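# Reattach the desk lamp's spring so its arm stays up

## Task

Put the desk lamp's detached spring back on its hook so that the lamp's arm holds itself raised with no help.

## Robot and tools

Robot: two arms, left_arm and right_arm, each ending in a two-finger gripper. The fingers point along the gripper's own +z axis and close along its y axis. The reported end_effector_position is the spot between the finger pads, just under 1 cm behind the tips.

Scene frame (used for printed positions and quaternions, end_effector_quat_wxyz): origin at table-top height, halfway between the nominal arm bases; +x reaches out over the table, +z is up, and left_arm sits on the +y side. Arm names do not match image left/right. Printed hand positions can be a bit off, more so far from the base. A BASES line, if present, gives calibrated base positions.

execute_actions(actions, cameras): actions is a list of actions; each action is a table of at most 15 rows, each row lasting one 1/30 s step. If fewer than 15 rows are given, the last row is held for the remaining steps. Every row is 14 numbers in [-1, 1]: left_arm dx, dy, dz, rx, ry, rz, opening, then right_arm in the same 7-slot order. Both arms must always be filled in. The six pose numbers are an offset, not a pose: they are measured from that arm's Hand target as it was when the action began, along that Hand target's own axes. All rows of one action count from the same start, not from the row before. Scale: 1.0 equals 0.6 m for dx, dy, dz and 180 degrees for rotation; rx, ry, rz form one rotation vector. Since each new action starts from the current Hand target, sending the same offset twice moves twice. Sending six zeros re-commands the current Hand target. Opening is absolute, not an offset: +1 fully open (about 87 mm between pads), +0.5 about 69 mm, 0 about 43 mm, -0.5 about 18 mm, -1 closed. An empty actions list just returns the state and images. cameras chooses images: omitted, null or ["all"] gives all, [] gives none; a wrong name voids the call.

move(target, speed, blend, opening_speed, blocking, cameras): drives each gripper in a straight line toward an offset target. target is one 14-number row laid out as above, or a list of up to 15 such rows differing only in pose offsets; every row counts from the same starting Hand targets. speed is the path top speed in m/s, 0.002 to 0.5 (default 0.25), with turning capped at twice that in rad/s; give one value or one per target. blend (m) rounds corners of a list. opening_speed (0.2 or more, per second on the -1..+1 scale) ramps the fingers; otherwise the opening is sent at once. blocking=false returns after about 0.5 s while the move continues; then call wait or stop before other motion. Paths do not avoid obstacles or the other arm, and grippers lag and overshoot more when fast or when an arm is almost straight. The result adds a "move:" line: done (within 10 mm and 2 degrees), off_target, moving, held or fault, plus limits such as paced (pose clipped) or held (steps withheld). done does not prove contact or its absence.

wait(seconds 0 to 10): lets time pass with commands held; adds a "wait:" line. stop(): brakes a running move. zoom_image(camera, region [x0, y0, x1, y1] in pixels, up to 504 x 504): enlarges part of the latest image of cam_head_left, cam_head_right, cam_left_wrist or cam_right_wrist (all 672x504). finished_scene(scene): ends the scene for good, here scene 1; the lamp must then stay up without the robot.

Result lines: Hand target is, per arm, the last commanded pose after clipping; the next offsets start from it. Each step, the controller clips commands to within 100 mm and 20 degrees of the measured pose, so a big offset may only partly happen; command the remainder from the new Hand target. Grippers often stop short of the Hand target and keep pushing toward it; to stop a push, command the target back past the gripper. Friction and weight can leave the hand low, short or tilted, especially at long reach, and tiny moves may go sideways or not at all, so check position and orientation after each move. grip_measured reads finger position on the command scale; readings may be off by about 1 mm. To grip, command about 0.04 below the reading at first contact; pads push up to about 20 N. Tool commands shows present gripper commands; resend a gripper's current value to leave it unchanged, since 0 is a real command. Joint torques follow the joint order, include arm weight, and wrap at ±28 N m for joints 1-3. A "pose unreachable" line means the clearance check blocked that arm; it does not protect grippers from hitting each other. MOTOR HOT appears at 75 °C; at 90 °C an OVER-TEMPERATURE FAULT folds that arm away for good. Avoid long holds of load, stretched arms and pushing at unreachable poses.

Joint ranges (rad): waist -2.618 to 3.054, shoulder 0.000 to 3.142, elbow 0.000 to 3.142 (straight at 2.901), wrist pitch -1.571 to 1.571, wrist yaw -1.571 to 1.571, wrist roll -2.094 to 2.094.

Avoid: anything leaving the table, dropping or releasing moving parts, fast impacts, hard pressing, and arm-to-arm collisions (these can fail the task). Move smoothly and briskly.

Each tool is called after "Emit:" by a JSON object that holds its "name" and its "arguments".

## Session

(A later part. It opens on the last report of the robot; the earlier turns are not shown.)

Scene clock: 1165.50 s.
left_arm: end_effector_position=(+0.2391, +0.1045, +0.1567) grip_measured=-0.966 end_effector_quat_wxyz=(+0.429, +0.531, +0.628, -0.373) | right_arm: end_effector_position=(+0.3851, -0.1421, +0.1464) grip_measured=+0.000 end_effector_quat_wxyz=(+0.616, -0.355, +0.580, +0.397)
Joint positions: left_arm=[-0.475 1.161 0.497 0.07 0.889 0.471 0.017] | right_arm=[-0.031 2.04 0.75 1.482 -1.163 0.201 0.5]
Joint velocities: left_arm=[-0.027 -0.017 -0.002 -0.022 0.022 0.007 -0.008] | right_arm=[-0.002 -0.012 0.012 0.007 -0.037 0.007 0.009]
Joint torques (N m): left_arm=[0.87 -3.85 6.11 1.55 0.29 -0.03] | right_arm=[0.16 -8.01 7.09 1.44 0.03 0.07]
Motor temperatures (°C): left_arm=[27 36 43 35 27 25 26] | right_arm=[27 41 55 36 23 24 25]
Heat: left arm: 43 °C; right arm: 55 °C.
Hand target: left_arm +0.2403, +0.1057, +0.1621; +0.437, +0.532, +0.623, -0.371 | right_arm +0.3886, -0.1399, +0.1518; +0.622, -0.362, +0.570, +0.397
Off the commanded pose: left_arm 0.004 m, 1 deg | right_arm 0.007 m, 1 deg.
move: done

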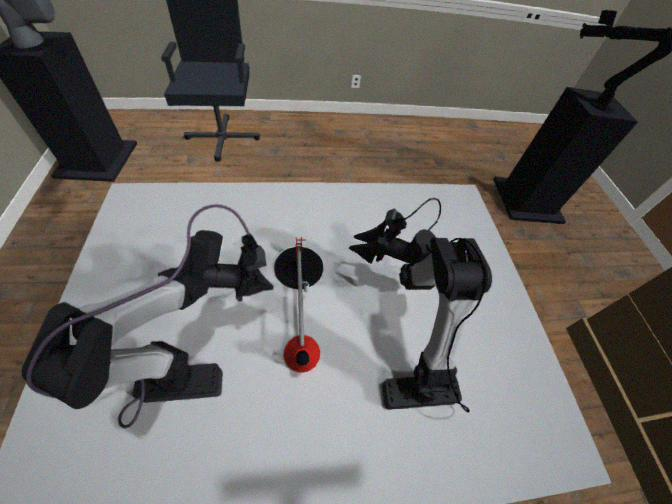

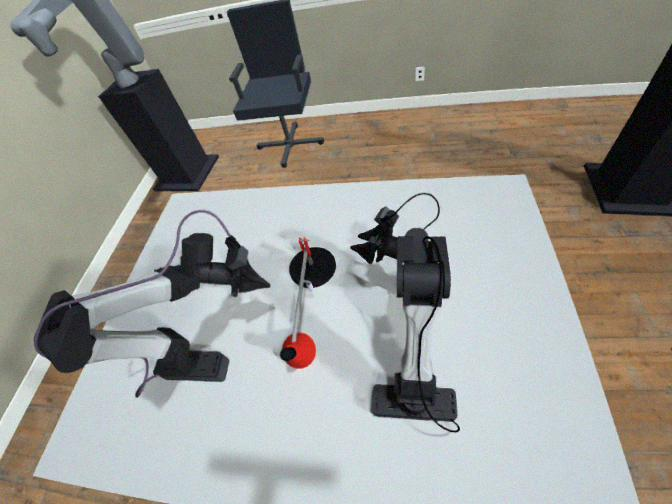

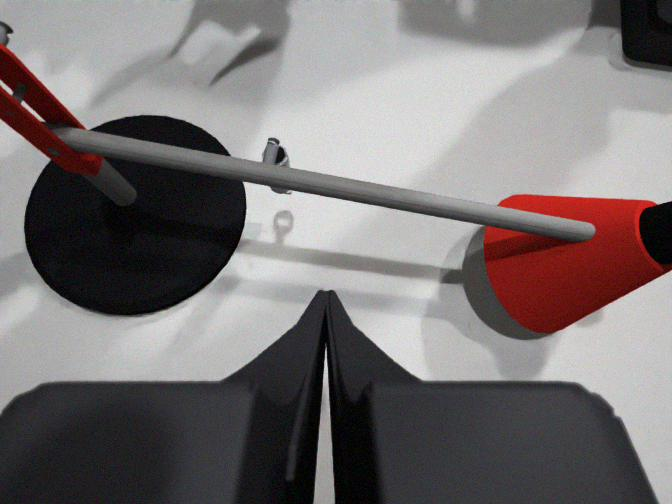

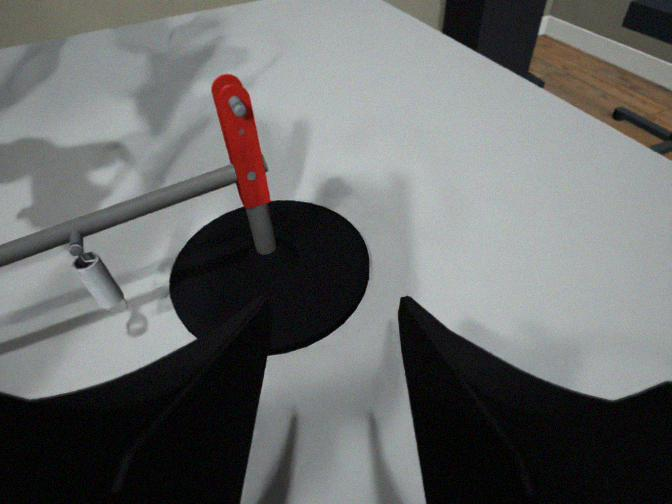

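Emit:
{"name": "move", "arguments": {"target": [[0.1568, -0.0093, 0.0568, 0, -0.1111, 0, -1, 0, 0, 0, 0, 0, 0, 0], [0.0942, -0.0387, 0.2285, 0, -0.1111, 0, -1, 0, 0, 0, 0, 0, 0, 0]], "speed": [0.12, 0.08], "blend": [0.01, 0]}}

Scene clock: 1233.77 s.
left_arm: end_effector_position=(+0.2314, +0.0035, +0.0499) grip_measured=-0.966 end_effector_quat_wxyz=(+0.483, +0.496, +0.574, -0.438) | right_arm: end_effector_position=(+0.3850, -0.1421, +0.1467) grip_measured=+0.000 end_effector_quat_wxyz=(+0.617, -0.355, +0.579, +0.398)
Joint positions: left_arm=[-0.789 2.136 0.385 1.554 0.688 0.101 0.017] | right_arm=[-0.031 2.04 0.75 1.484 -1.164 0.202 0.5]
Joint velocities: left_arm=[0.017 0.007 0.017 0.081 -0.007 -0.037 0.003] | right_arm=[-0.007 -0.012 -0.007 -0.022 0.007 -0.007 0.006]
Joint torques (N m): left_arm=[-0.88 -5.7 3.54 2.09 -0.02 -0.18] | right_arm=[0.18 -7.97 7.09 1.43 0.06 0.07]
Motor temperatures (°C): left_arm=[27 35 42 33 27 25 26] | right_arm=[27 43 51 35 23 23 25]
Heat: left arm: 42 °C; right arm: 51 °C.
Hand target: left_arm +0.2349, -0.0046, +0.0580; +0.536, +0.462, +0.537, -0.458 | right_arm +0.3886, -0.1399, +0.1519; +0.622, -0.362, +0.570, +0.397
Off the commanded pose: left_arm 0.016 m, 9 deg | right_arm 0.007 m, 1 deg.
joint sent to its limit (left arm) — joint 4 (wrist pitch), upper limit. The joint targets are off in position and orientation.
move: off_target (left_arm)

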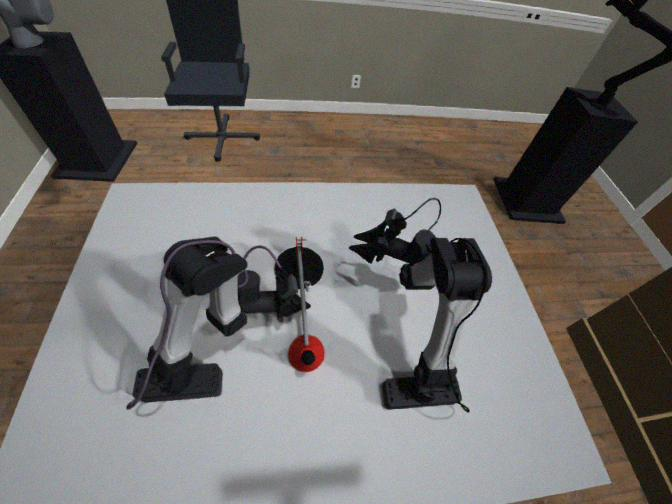

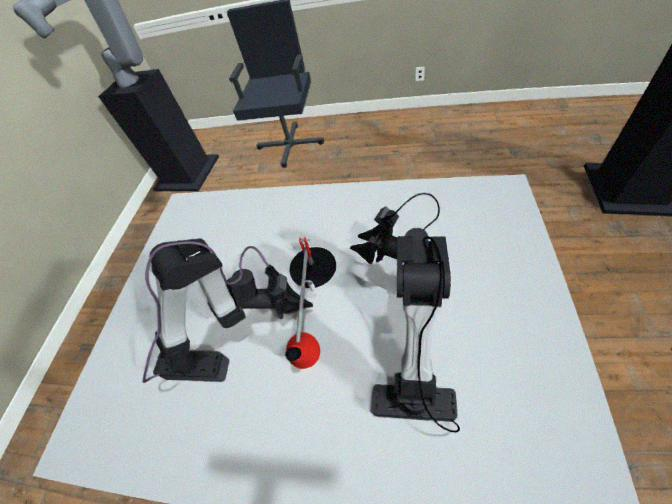

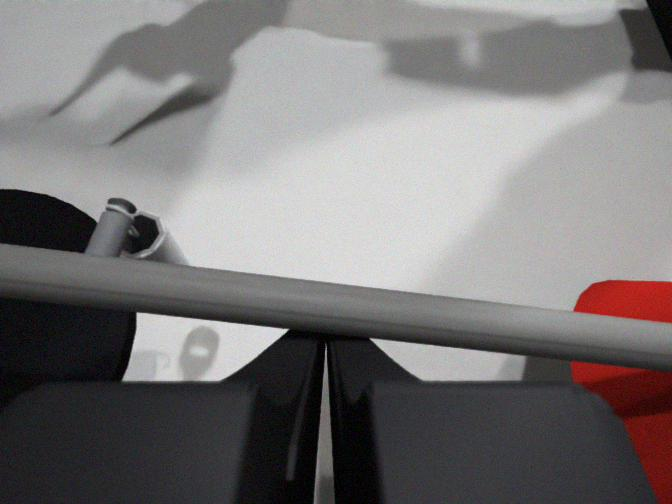

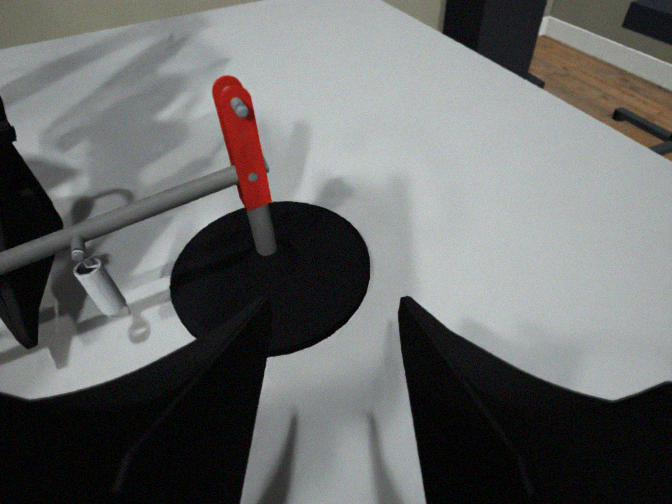

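Emit:
{"name": "move", "arguments": {"target": [[-0.0568, -0.001, 0.0022, 0, 0, 0, -1, 0, 0, 0, 0, 0, 0, 0], [-0.155, 0.0058, 0.0045, 0, 0, 0, -1, 0, 0, 0, 0, 0, 0, 0]], "speed": [0.05, 0.06], "blend": [0.02, 0]}}

Scene clock: 1246.97 s.
left_arm: end_effector_position=(+0.2372, -0.0030, +0.1382) grip_measured=-0.966 end_effector_quat_wxyz=(+0.526, +0.463, +0.551, -0.454) | right_arm: end_effector_position=(+0.3850, -0.1421, +0.1467) grip_measured=+0.000 end_effector_quat_wxyz=(+0.617, -0.355, +0.579, +0.398)
Joint positions: left_arm=[-0.796 1.77 0.375 1.352 0.653 0.013 0.017] | right_arm=[-0.031 2.04 0.75 1.484 -1.164 0.202 0.5]
Joint velocities: left_arm=[-0.007 -0.002 -0.002 -0.022 -0.037 0.022 -0.008] | right_arm=[-0.017 0.002 -0.017 0.066 0.007 0.007 0.001]
Joint torques (N m): left_arm=[-0.57 -6.94 4.88 1.76 0.02 -0.14] | right_arm=[0.16 -7.98 7.1 1.43 0.06 0.06]
Motor temperatures (°C): left_arm=[27 35 41 35 27 25 26] | right_arm=[27 43 50 35 23 23 25]
Heat: left arm: 41 °C; right arm: 50 °C.
Hand target: left_arm +0.2380, -0.0081, +0.1518; +0.536, +0.463, +0.537, -0.458 | right_arm +0.3886, -0.1399, +0.1519; +0.622, -0.362, +0.570, +0.397
Off the commanded pose: left_arm 0.014 m, 2 deg | right_arm 0.007 m, 2 deg.
move: off_target (left_arm)

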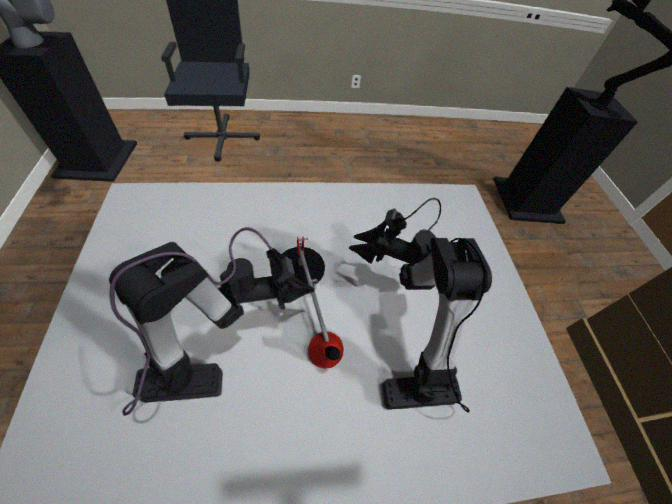

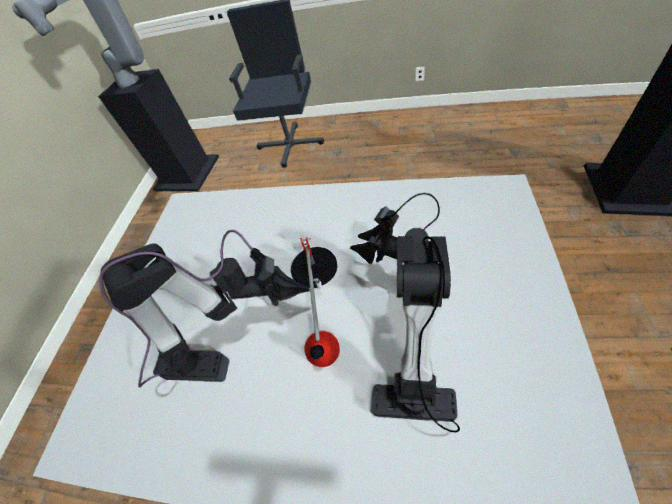

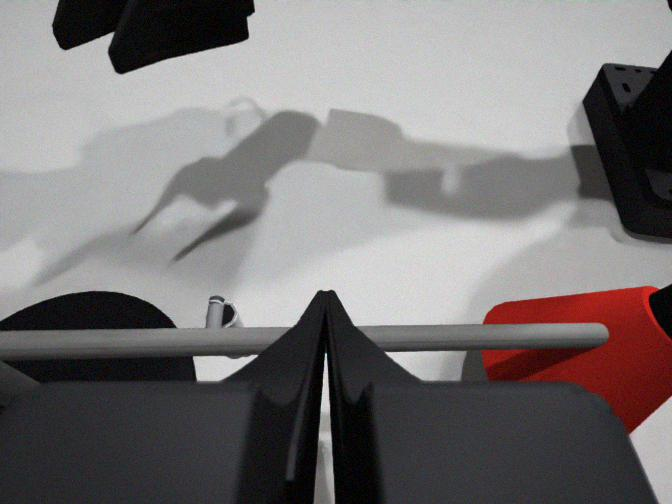

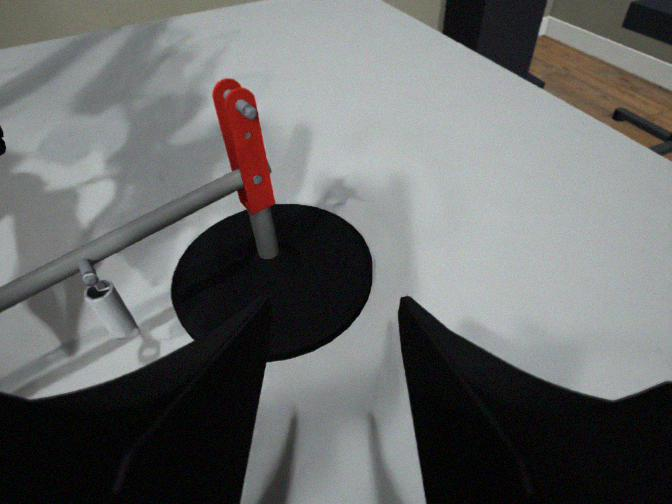

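Emit:
{"name": "move", "arguments": {"target": [[0.0037, -0.0012, -0.1653, 0, 0, 0, -0.22, 0, 0, 0, 0, 0, 0, 0], [0.043, -0.011, -0.117, -0.1346, 0.1248, -0.4908, -0.22, 0, 0, 0, 0, 0, 0, 0]], "speed": [0.15, 0.2], "blend": [0.01, 0]}}

Scene clock: 1337.70 s.
left_arm: end_effector_position=(+0.2195, +0.0654, +0.1221) grip_measured=-0.220 end_effector_quat_wxyz=(+0.046, -0.084, +0.864, -0.495) | right_arm: end_effector_position=(+0.3850, -0.1421, +0.1467) grip_measured=+0.000 end_effector_quat_wxyz=(+0.617, -0.355, +0.579, +0.398)
Joint positions: left_arm=[-0.565 1.44 0.499 0.212 0.708 -1.049 0.39] | right_arm=[-0.031 2.04 0.75 1.484 -1.164 0.202 0.5]
Joint velocities: left_arm=[-0.012 -0.012 -0.027 -0.066 -0.037 -0.007 -0.006] | right_arm=[0.027 0.012 -0.007 0.037 -0.007 -0.022 -0.009]
Joint torques (N m): left_arm=[-0.51 -3.49 7.06 1.54 0.25 -0.1] | right_arm=[0.18 -7.95 7.09 1.43 0.06 0.07]
Motor temperatures (°C): left_arm=[27 40 39 34 27 25 26] | right_arm=[27 43 49 35 23 23 25]
Heat: left arm: 40 °C; right arm: 49 °C.
Hand target: left_arm +0.2221, +0.0602, +0.1283; +0.045, -0.080, +0.861, -0.500 | right_arm +0.3886, -0.1399, +0.1518; +0.622, -0.362, +0.570, +0.397
Off the commanded pose: left_arm 0.007 m, 1 deg | right_arm 0.007 m, 2 deg.
move: done

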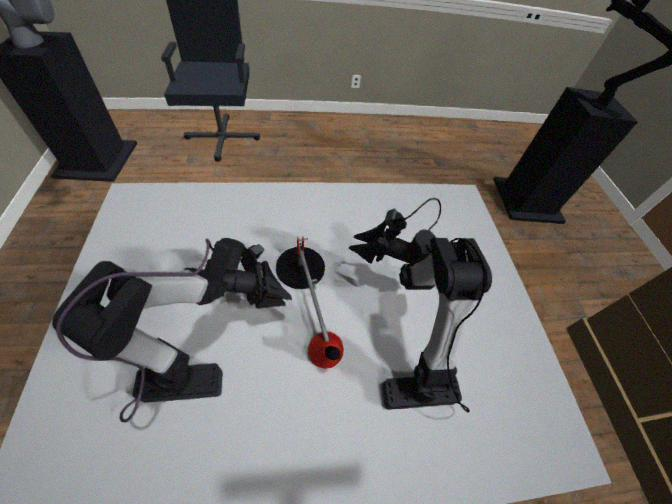

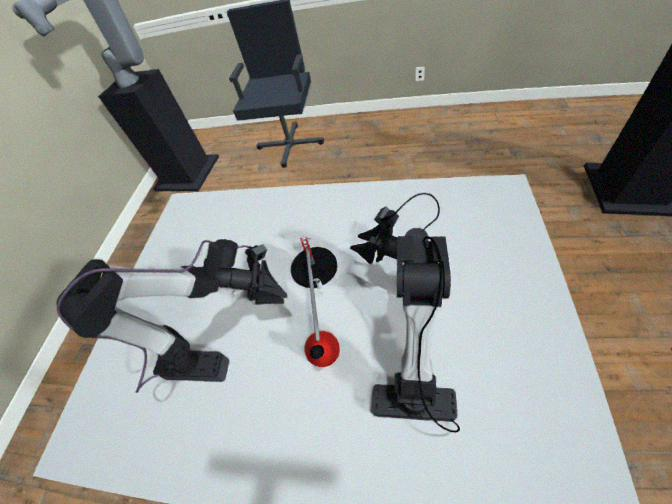

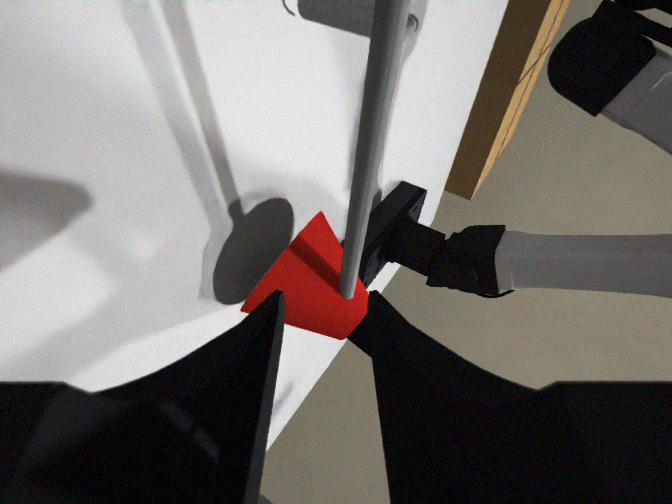

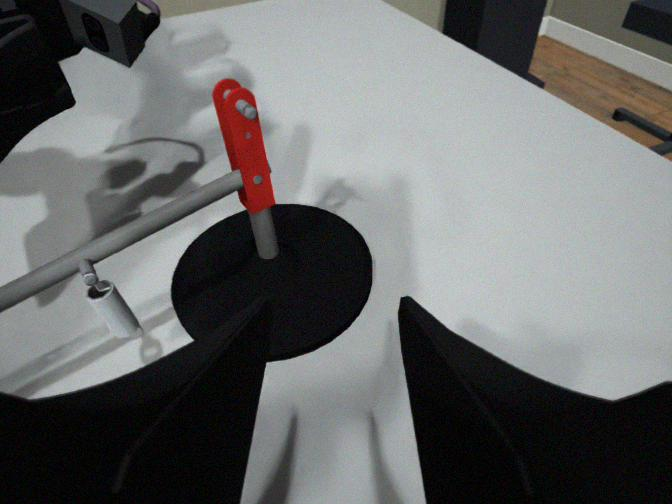

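Emit:
{"name": "execute_actions", "arguments": {"actions": []}}

Scene clock: 1363.43 s.
left_arm: end_effector_position=(+0.2196, +0.0653, +0.1223) grip_measured=-0.220 end_effector_quat_wxyz=(+0.046, -0.084, +0.864, -0.495) | right_arm: end_effector_position=(+0.3850, -0.1421, +0.1467) grip_measured=+0.000 end_effector_quat_wxyz=(+0.617, -0.355, +0.579, +0.398)
Joint positions: left_arm=[-0.565 1.44 0.5 0.212 0.708 -1.049 0.39] | right_arm=[-0.031 2.04 0.75 1.484 -1.164 0.202 0.5]
Joint velocities: left_arm=[0.017 -0.002 -0.007 -0.051 -0.007 -0.007 0.001] | right_arm=[-0.012 0.012 0.007 -0.051 -0.007 0.037 0.011]
Joint torques (N m): left_arm=[-0.51 -3.49 7.01 1.54 0.24 -0.1] | right_arm=[0.17 -7.97 7.1 1.43 0.06 0.06]
Motor temperatures (°C): left_arm=[27 37 40 35 27 25 26] | right_arm=[27 43 49 35 23 23 25]
Heat: left arm: 40 °C; right arm: 49 °C.
Hand target: left_arm +0.2222, +0.0602, +0.1284; +0.045, -0.080, +0.861, -0.500 | right_arm +0.3886, -0.1399, +0.1518; +0.622, -0.362, +0.570, +0.397
Tool commands: left_gripper/opening=-0.22 right_gripper/opening=+0.0
Off the commanded pose: left_arm 0.006 m, 1 deg | right_arm 0.007 m, 2 deg.

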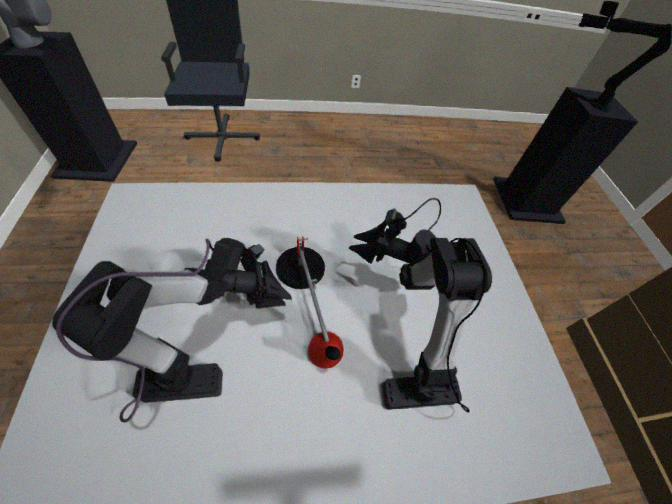

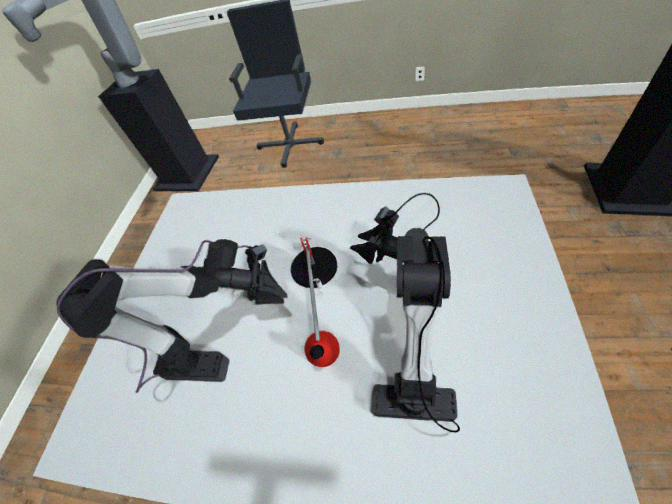

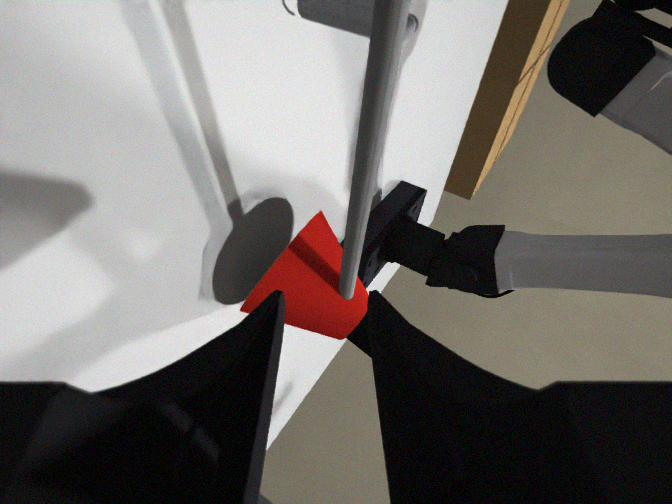

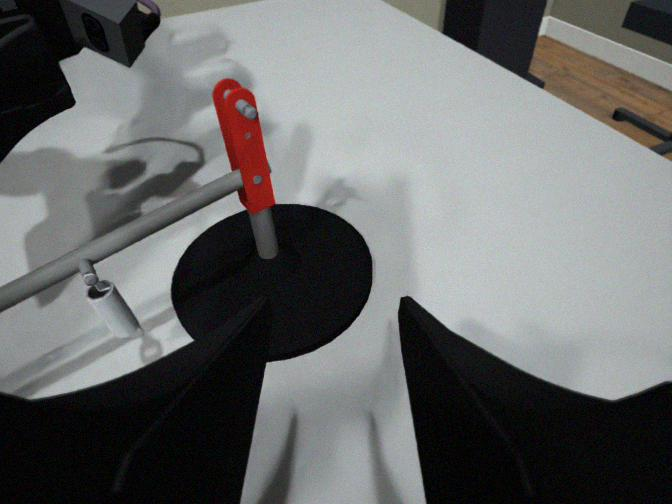

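Emit:
{"name": "zoom_image", "arguments": {"camera": "cam_left_wrist", "region": [200, 0, 504, 330]}}

Emit:
{"name": "zoom_image", "arguments": {"camera": "cam_right_wrist", "region": [0, 60, 420, 380]}}

Emit:
{"name": "zoom_image", "arguments": {"camera": "cam_head_left", "region": [200, 210, 420, 390]}}

Scaled by 1.527 from the camera's 672x504 image, which has a finer 960x720 frame.

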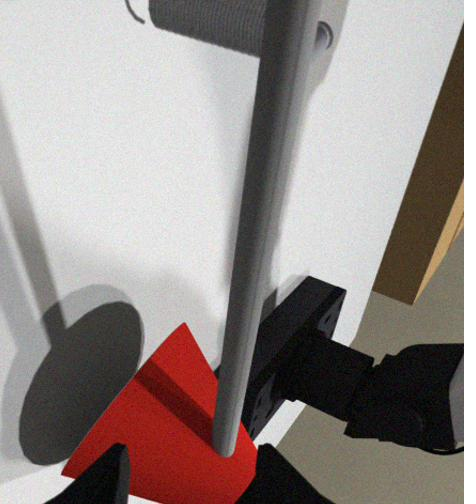

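Scaled by 1.200 from the camera's 672x504 image, which has a finer 960x720 frame.

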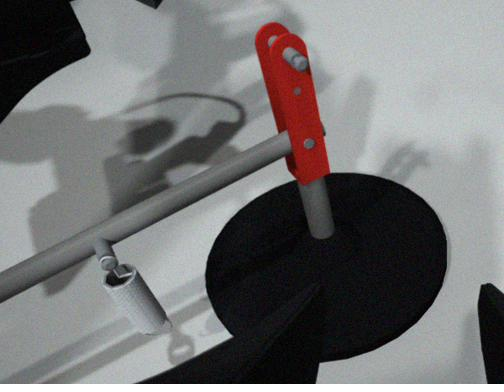

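Scaled by 2.291 from the camera's 672x504 image, which has a finer 960x720 frame.

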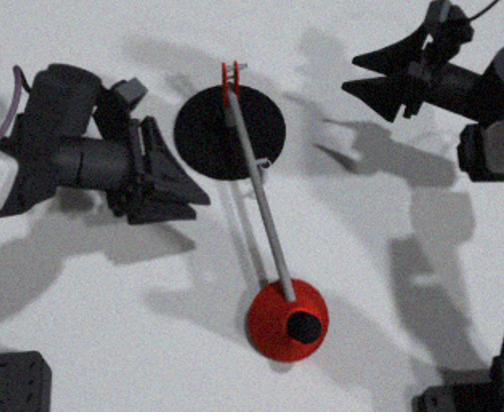

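Emit:
{"name": "move", "arguments": {"target": [0, -0.0347, 0.06, 0, 0, 0, -0.1, 0, 0, 0, 0, 0, 0, 0], "speed": 0.1}}

Scene clock: 1415.60 s.
left_arm: end_effector_position=(+0.2228, +0.0270, +0.1197) grip_measured=-0.100 end_effector_quat_wxyz=(+0.033, -0.086, +0.867, -0.490) | right_arm: end_effector_position=(+0.3850, -0.1421, +0.1467) grip_measured=+0.000 end_effector_quat_wxyz=(+0.617, -0.355, +0.579, +0.398)
Joint positions: left_arm=[-0.682 1.557 0.589 0.271 0.631 -1.144 0.45] | right_arm=[-0.031 2.04 0.75 1.484 -1.164 0.202 0.5]
Joint velocities: left_arm=[-0.002 -0.017 -0.022 0.007 -0.066 -0.022 -0.011] | right_arm=[-0.017 -0.002 -0.017 -0.022 -0.007 -0.022 -0.001]
Joint torques (N m): left_arm=[-0.59 -4.23 6.93 1.87 0.1 -0.1] | right_arm=[0.16 -7.97 7.09 1.42 0.06 0.06]
Motor temperatures (°C): left_arm=[27 35 41 35 27 25 26] | right_arm=[27 43 48 35 23 23 25]
Heat: left arm: 41 °C; right arm: 48 °C.
Hand target: left_arm +0.2296, +0.0191, +0.1278; +0.044, -0.080, +0.861, -0.500 | right_arm +0.3886, -0.1399, +0.1518; +0.622, -0.362, +0.570, +0.397
Off the commanded pose: left_arm 0.014 m, 2 deg | right_arm 0.007 m, 2 deg.
move: off_target (left_arm)

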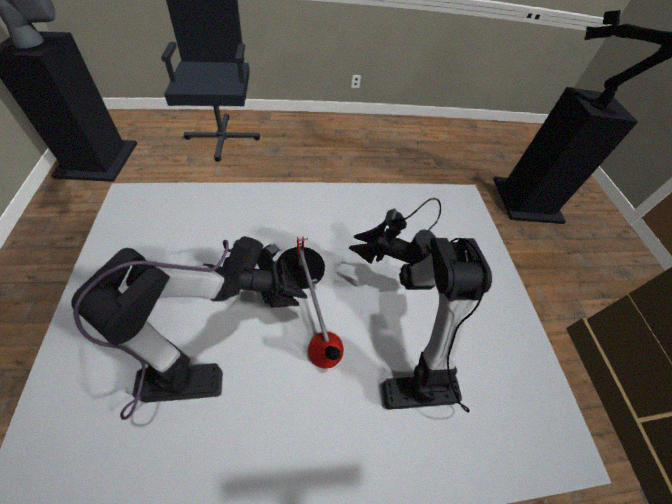

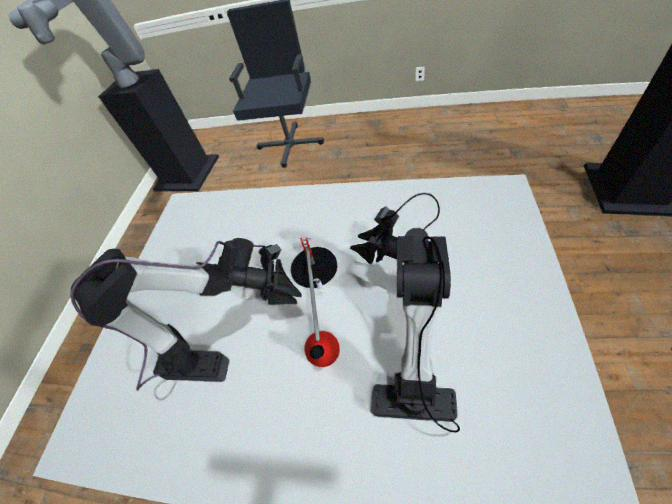

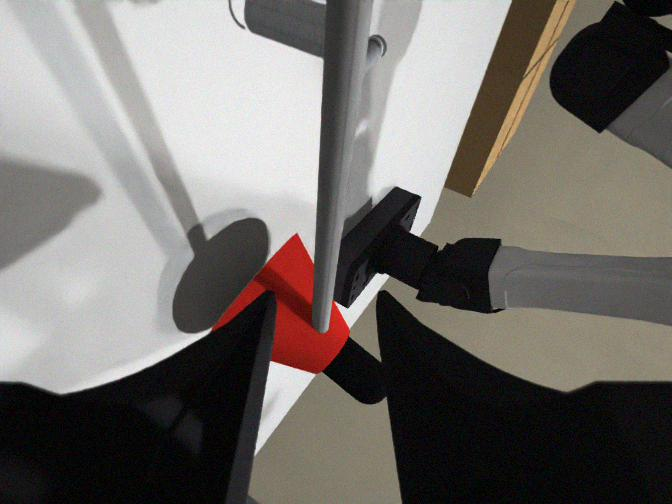

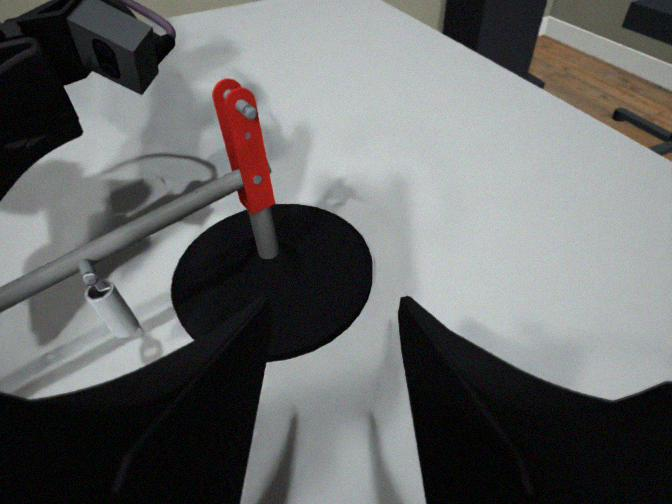

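Emit:
{"name": "move", "arguments": {"target": [0, -0.005, 0.065, 0, 0, 0, -0.1, 0, 0, 0, 0, 0, 0, 0], "speed": 0.08}}

Scene clock: 1425.03 s.
left_arm: end_effector_position=(+0.2297, -0.0071, +0.1028) grip_measured=-0.100 end_effector_quat_wxyz=(+0.034, -0.085, +0.868, -0.489) | right_arm: end_effector_position=(+0.3850, -0.1421, +0.1467) grip_measured=+0.000 end_effector_quat_wxyz=(+0.617, -0.355, +0.579, +0.398)
Joint positions: left_arm=[-0.763 1.712 0.656 0.392 0.567 -1.202 0.45] | right_arm=[-0.031 2.04 0.75 1.484 -1.164 0.202 0.5]
Joint velocities: left_arm=[0.002 -0.002 -0.002 -0.066 -0.037 0.022 0.006] | right_arm=[-0.037 0.027 -0.002 0.022 -0.022 0.051 -0.001]
Joint torques (N m): left_arm=[-0.54 -5.03 6.61 1.9 0.07 -0.11] | right_arm=[0.18 -7.95 7.1 1.43 0.06 0.06]
Motor temperatures (°C): left_arm=[27 35 42 35 27 25 26] | right_arm=[27 43 48 35 23 23 25]
Heat: left arm: 42 °C; right arm: 48 °C.
Hand target: left_arm +0.2358, -0.0155, +0.1102; +0.044, -0.080, +0.861, -0.500 | right_arm +0.3886, -0.1399, +0.1518; +0.622, -0.362, +0.570, +0.397
Off the commanded pose: left_arm 0.014 m, 2 deg | right_arm 0.007 m, 2 deg.
move: off_target (left_arm)

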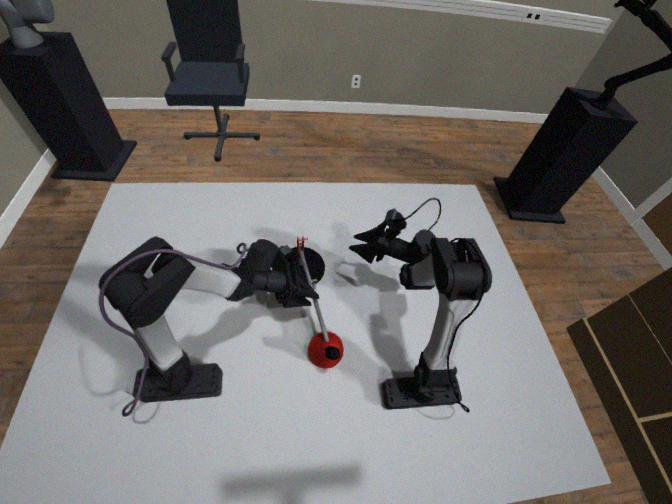

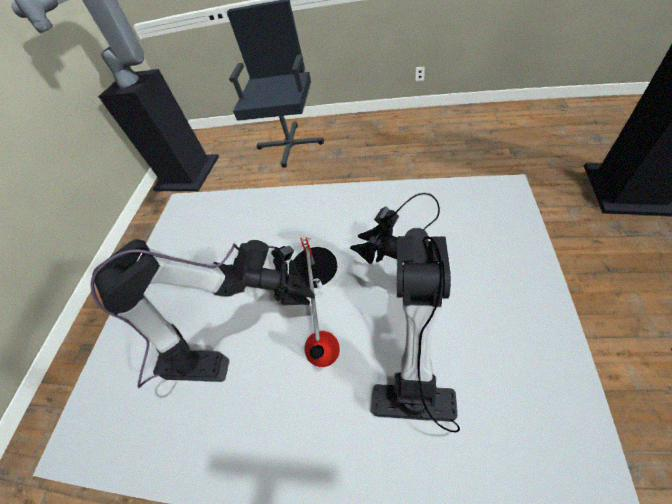

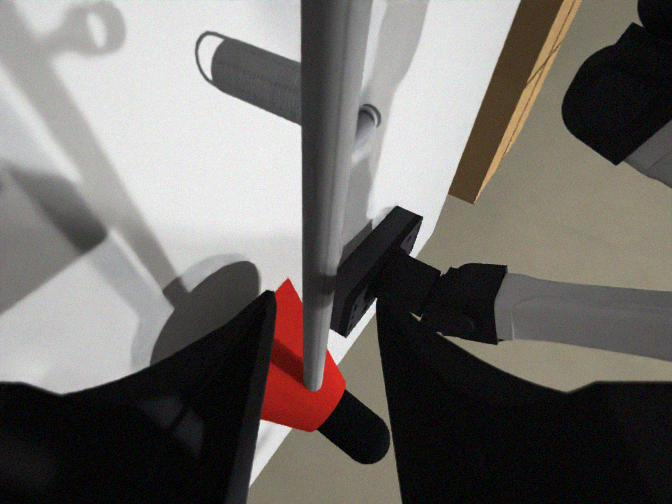

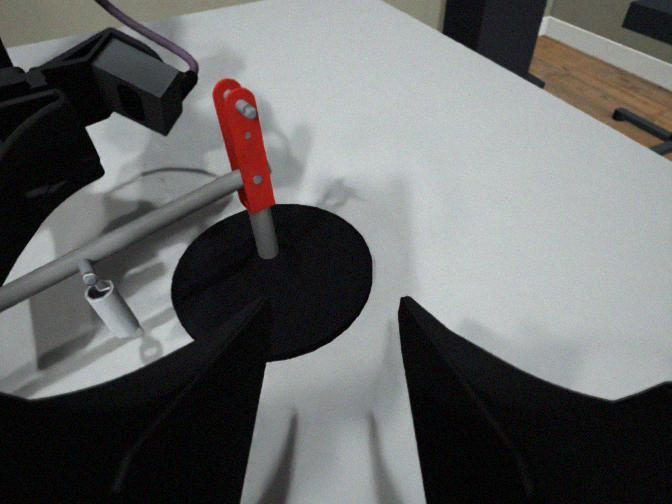

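Emit:
{"name": "move", "arguments": {"target": [0, 0.005, 0.023, 0, 0, 0, -0.1, 0, 0, 0, 0, 0, 0, 0], "speed": 0.06}}

Scene clock: 1437.53 s.
left_arm: end_effector_position=(+0.2323, -0.0170, +0.0931) grip_measured=-0.100 end_effector_quat_wxyz=(+0.034, -0.085, +0.868, -0.489) | right_arm: end_effector_position=(+0.3850, -0.1421, +0.1467) grip_measured=+0.000 end_effector_quat_wxyz=(+0.617, -0.355, +0.579, +0.398)
Joint positions: left_arm=[-0.783 1.774 0.676 0.442 0.55 -1.216 0.45] | right_arm=[-0.031 2.04 0.75 1.485 -1.164 0.202 0.5]
Joint velocities: left_arm=[0.022 0.007 -0.012 -0.095 -0.066 -0.007 -0.006] | right_arm=[-0.002 0.007 -0.002 -0.051 -0.095 -0.022 -0.006]
Joint torques (N m): left_arm=[-0.62 -5.41 6.42 1.92 0.07 -0.1] | right_arm=[0.17 -7.95 7.09 1.42 0.06 0.07]
Motor temperatures (°C): left_arm=[27 35 42 36 27 25 26] | right_arm=[27 43 48 35 23 23 25]
Heat: left arm: 42 °C; right arm: 48 °C.
Hand target: left_arm +0.2378, -0.0258, +0.1005; +0.044, -0.080, +0.861, -0.500 | right_arm +0.3886, -0.1399, +0.1519; +0.622, -0.362, +0.570, +0.397
Off the commanded pose: left_arm 0.013 m, 2 deg | right_arm 0.007 m, 1 deg.
move: off_target (left_arm)

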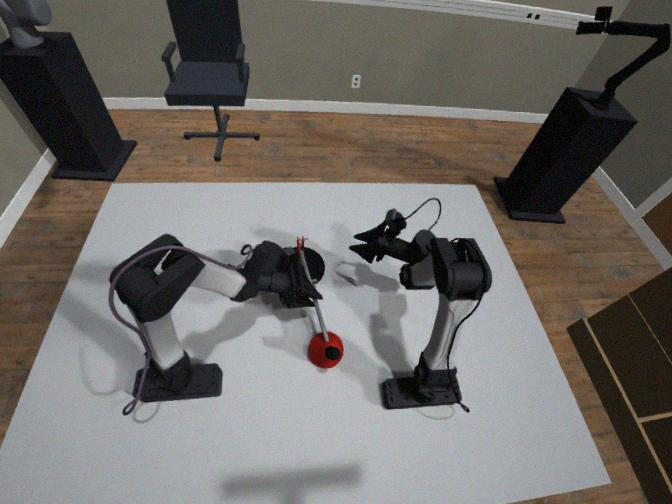

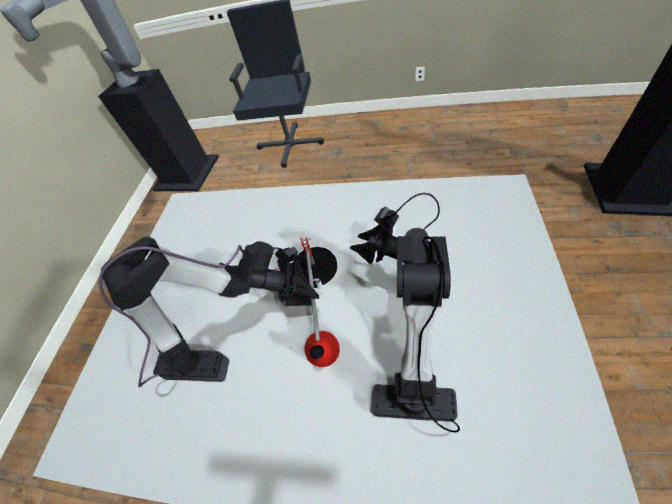

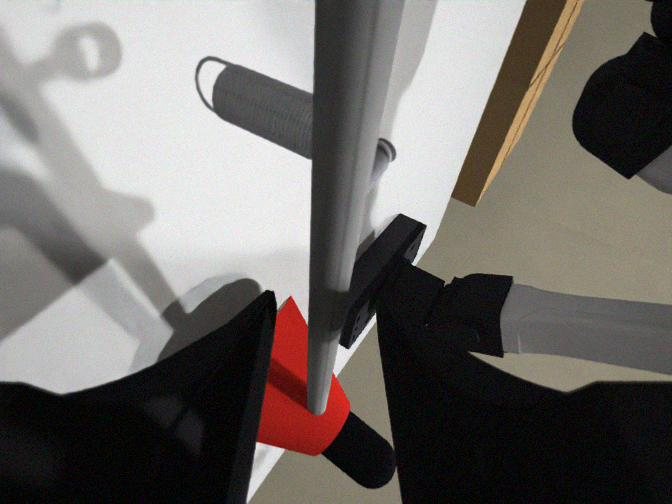

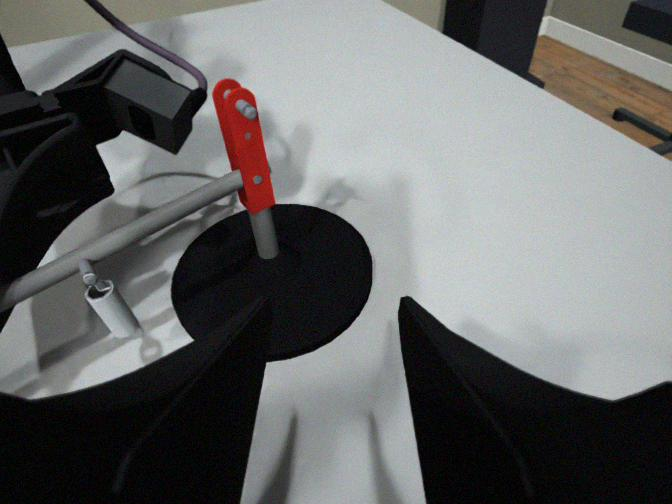

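Emit:
{"name": "move", "arguments": {"target": [0, 0, 0, 0, 0, 0, -0.6, 0, 0, 0, 0, 0, 0, 0], "opening_speed": 0.5}}

Scene clock: 1446.83 s.
left_arm: end_effector_position=(+0.2326, -0.0172, +0.0933) grip_measured=-0.599 end_effector_quat_wxyz=(+0.035, -0.085, +0.868, -0.489) | right_arm: end_effector_position=(+0.3850, -0.1421, +0.1467) grip_measured=+0.000 end_effector_quat_wxyz=(+0.617, -0.355, +0.579, +0.398)
Joint positions: left_arm=[-0.783 1.774 0.676 0.442 0.549 -1.217 0.2] | right_arm=[-0.031 2.04 0.75 1.485 -1.164 0.202 0.5]
Joint velocities: left_arm=[-0.012 -0.017 0.007 -0.022 0.022 -0.051 -0.002] | right_arm=[-0.012 -0.017 -0.002 -0.007 0.051 0.007 0.006]
Joint torques (N m): left_arm=[-0.62 -5.39 6.41 1.92 0.07 -0.1] | right_arm=[0.17 -7.97 7.1 1.43 0.06 0.06]
Motor temperatures (°C): left_arm=[27 36 43 36 27 25 26] | right_arm=[27 43 48 35 23 23 25]
Heat: left arm: 43 °C; right arm: 48 °C.
Hand target: left_arm +0.2378, -0.0258, +0.1005; +0.044, -0.080, +0.861, -0.500 | right_arm +0.3886, -0.1399, +0.1519; +0.622, -0.362, +0.570, +0.397
Off the commanded pose: left_arm 0.012 m, 2 deg | right_arm 0.007 m, 2 deg.
move: off_target (left_arm)

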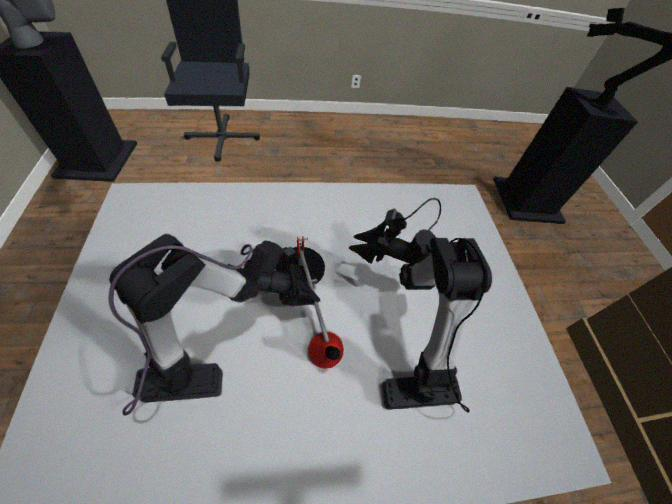

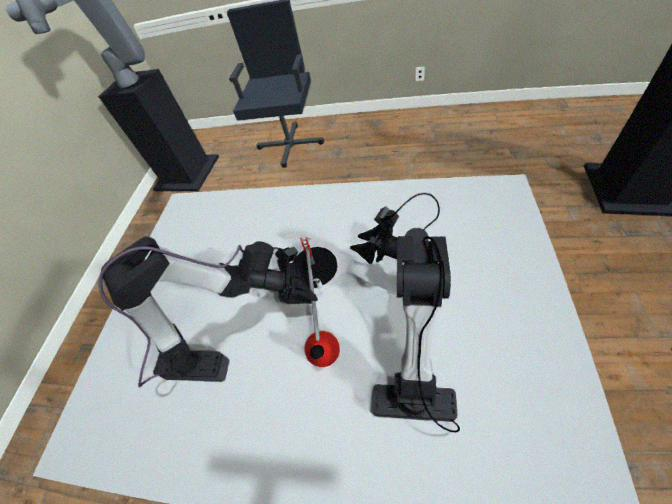

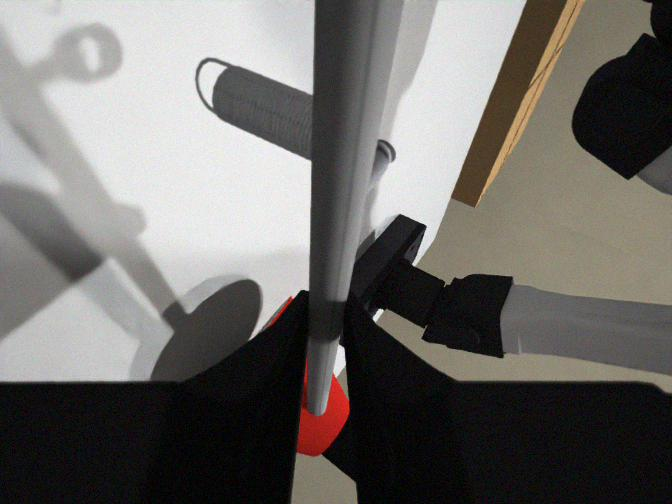

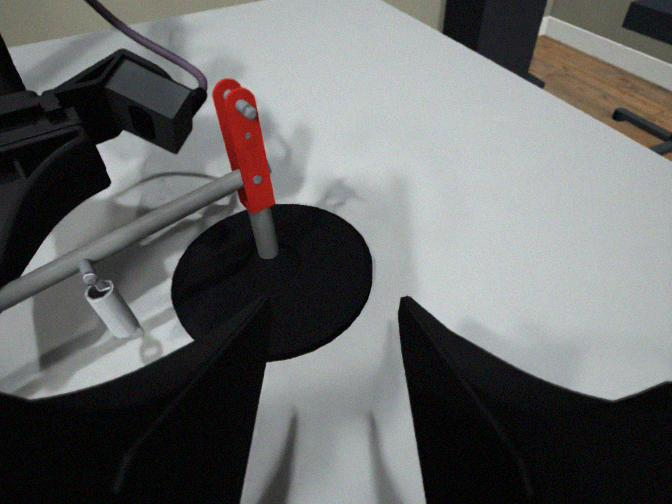

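Emit:
{"name": "move", "arguments": {"target": [0, 0, 0, 0, 0, 0, -0.75, 0, 0, 0, 0, 0, 0, 0], "opening_speed": 0.3}}

Scene clock: 1449.47 s.
left_arm: end_effector_position=(+0.2327, -0.0171, +0.0931) grip_measured=-0.624 end_effector_quat_wxyz=(+0.037, -0.082, +0.868, -0.489) | right_arm: end_effector_position=(+0.3850, -0.1421, +0.1467) grip_measured=+0.000 end_effector_quat_wxyz=(+0.617, -0.355, +0.579, +0.398)
Joint positions: left_arm=[-0.783 1.774 0.676 0.443 0.549 -1.209 0.188] | right_arm=[-0.031 2.04 0.75 1.485 -1.164 0.202 0.5]
Joint velocities: left_arm=[0.002 -0.007 -0.017 -0.037 0.051 -0.022 0.002] | right_arm=[-0.012 0.017 -0.012 -0.037 0.11 0.066 -0.006]
Joint torques (N m): left_arm=[-0.62 -5.39 6.41 1.9 0.07 -0.17] | right_arm=[0.16 -7.97 7.1 1.42 0.06 0.06]
Motor temperatures (°C): left_arm=[27 36 43 36 27 25 26] | right_arm=[27 43 48 35 23 23 25]
Heat: left arm: 43 °C; right arm: 48 °C.
Hand target: left_arm +0.2378, -0.0258, +0.1005; +0.044, -0.080, +0.861, -0.500 | right_arm +0.3886, -0.1399, +0.1519; +0.622, -0.362, +0.570, +0.397
Off the commanded pose: left_arm 0.013 m, 2 deg | right_arm 0.007 m, 2 deg.
move: off_target (left_arm)

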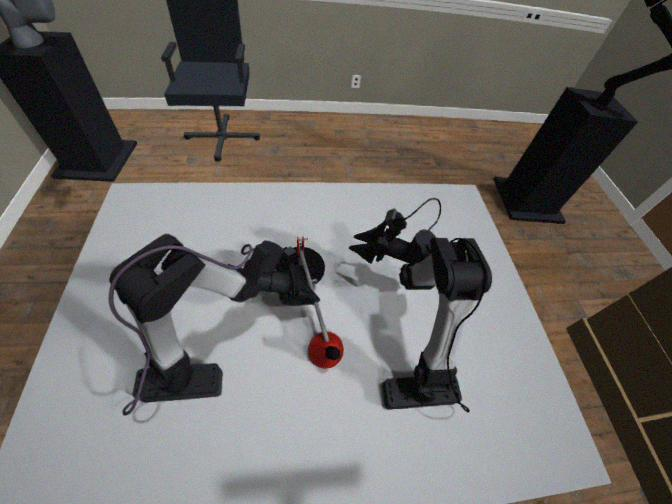

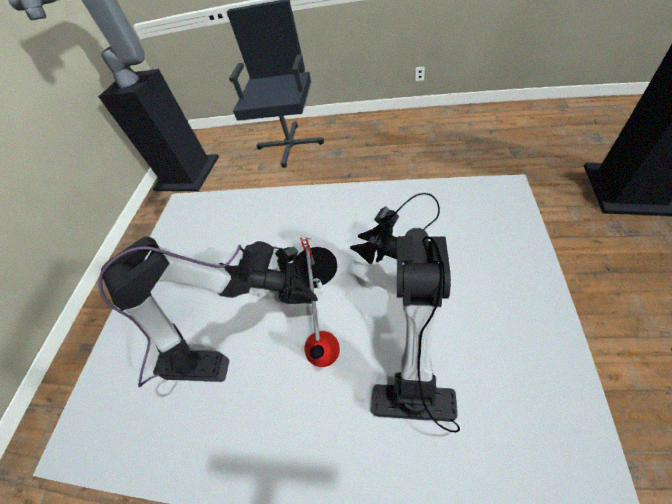

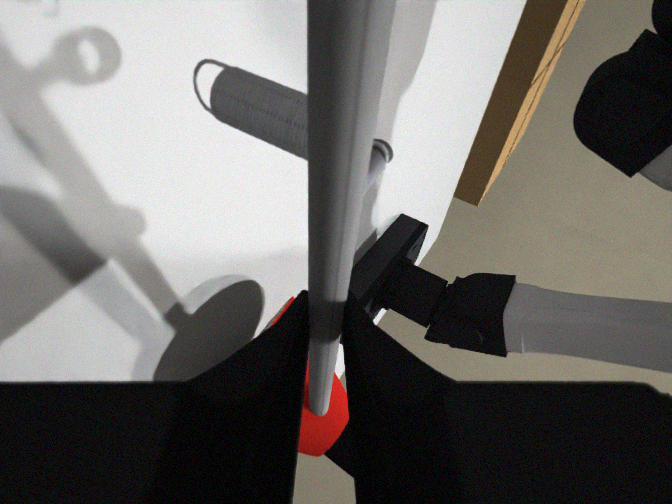

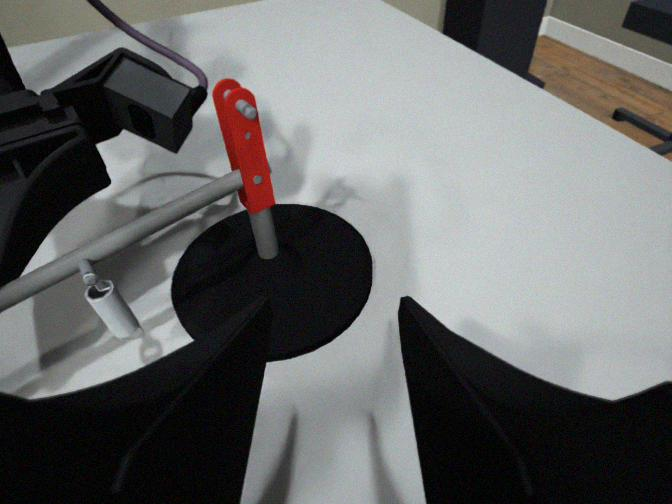

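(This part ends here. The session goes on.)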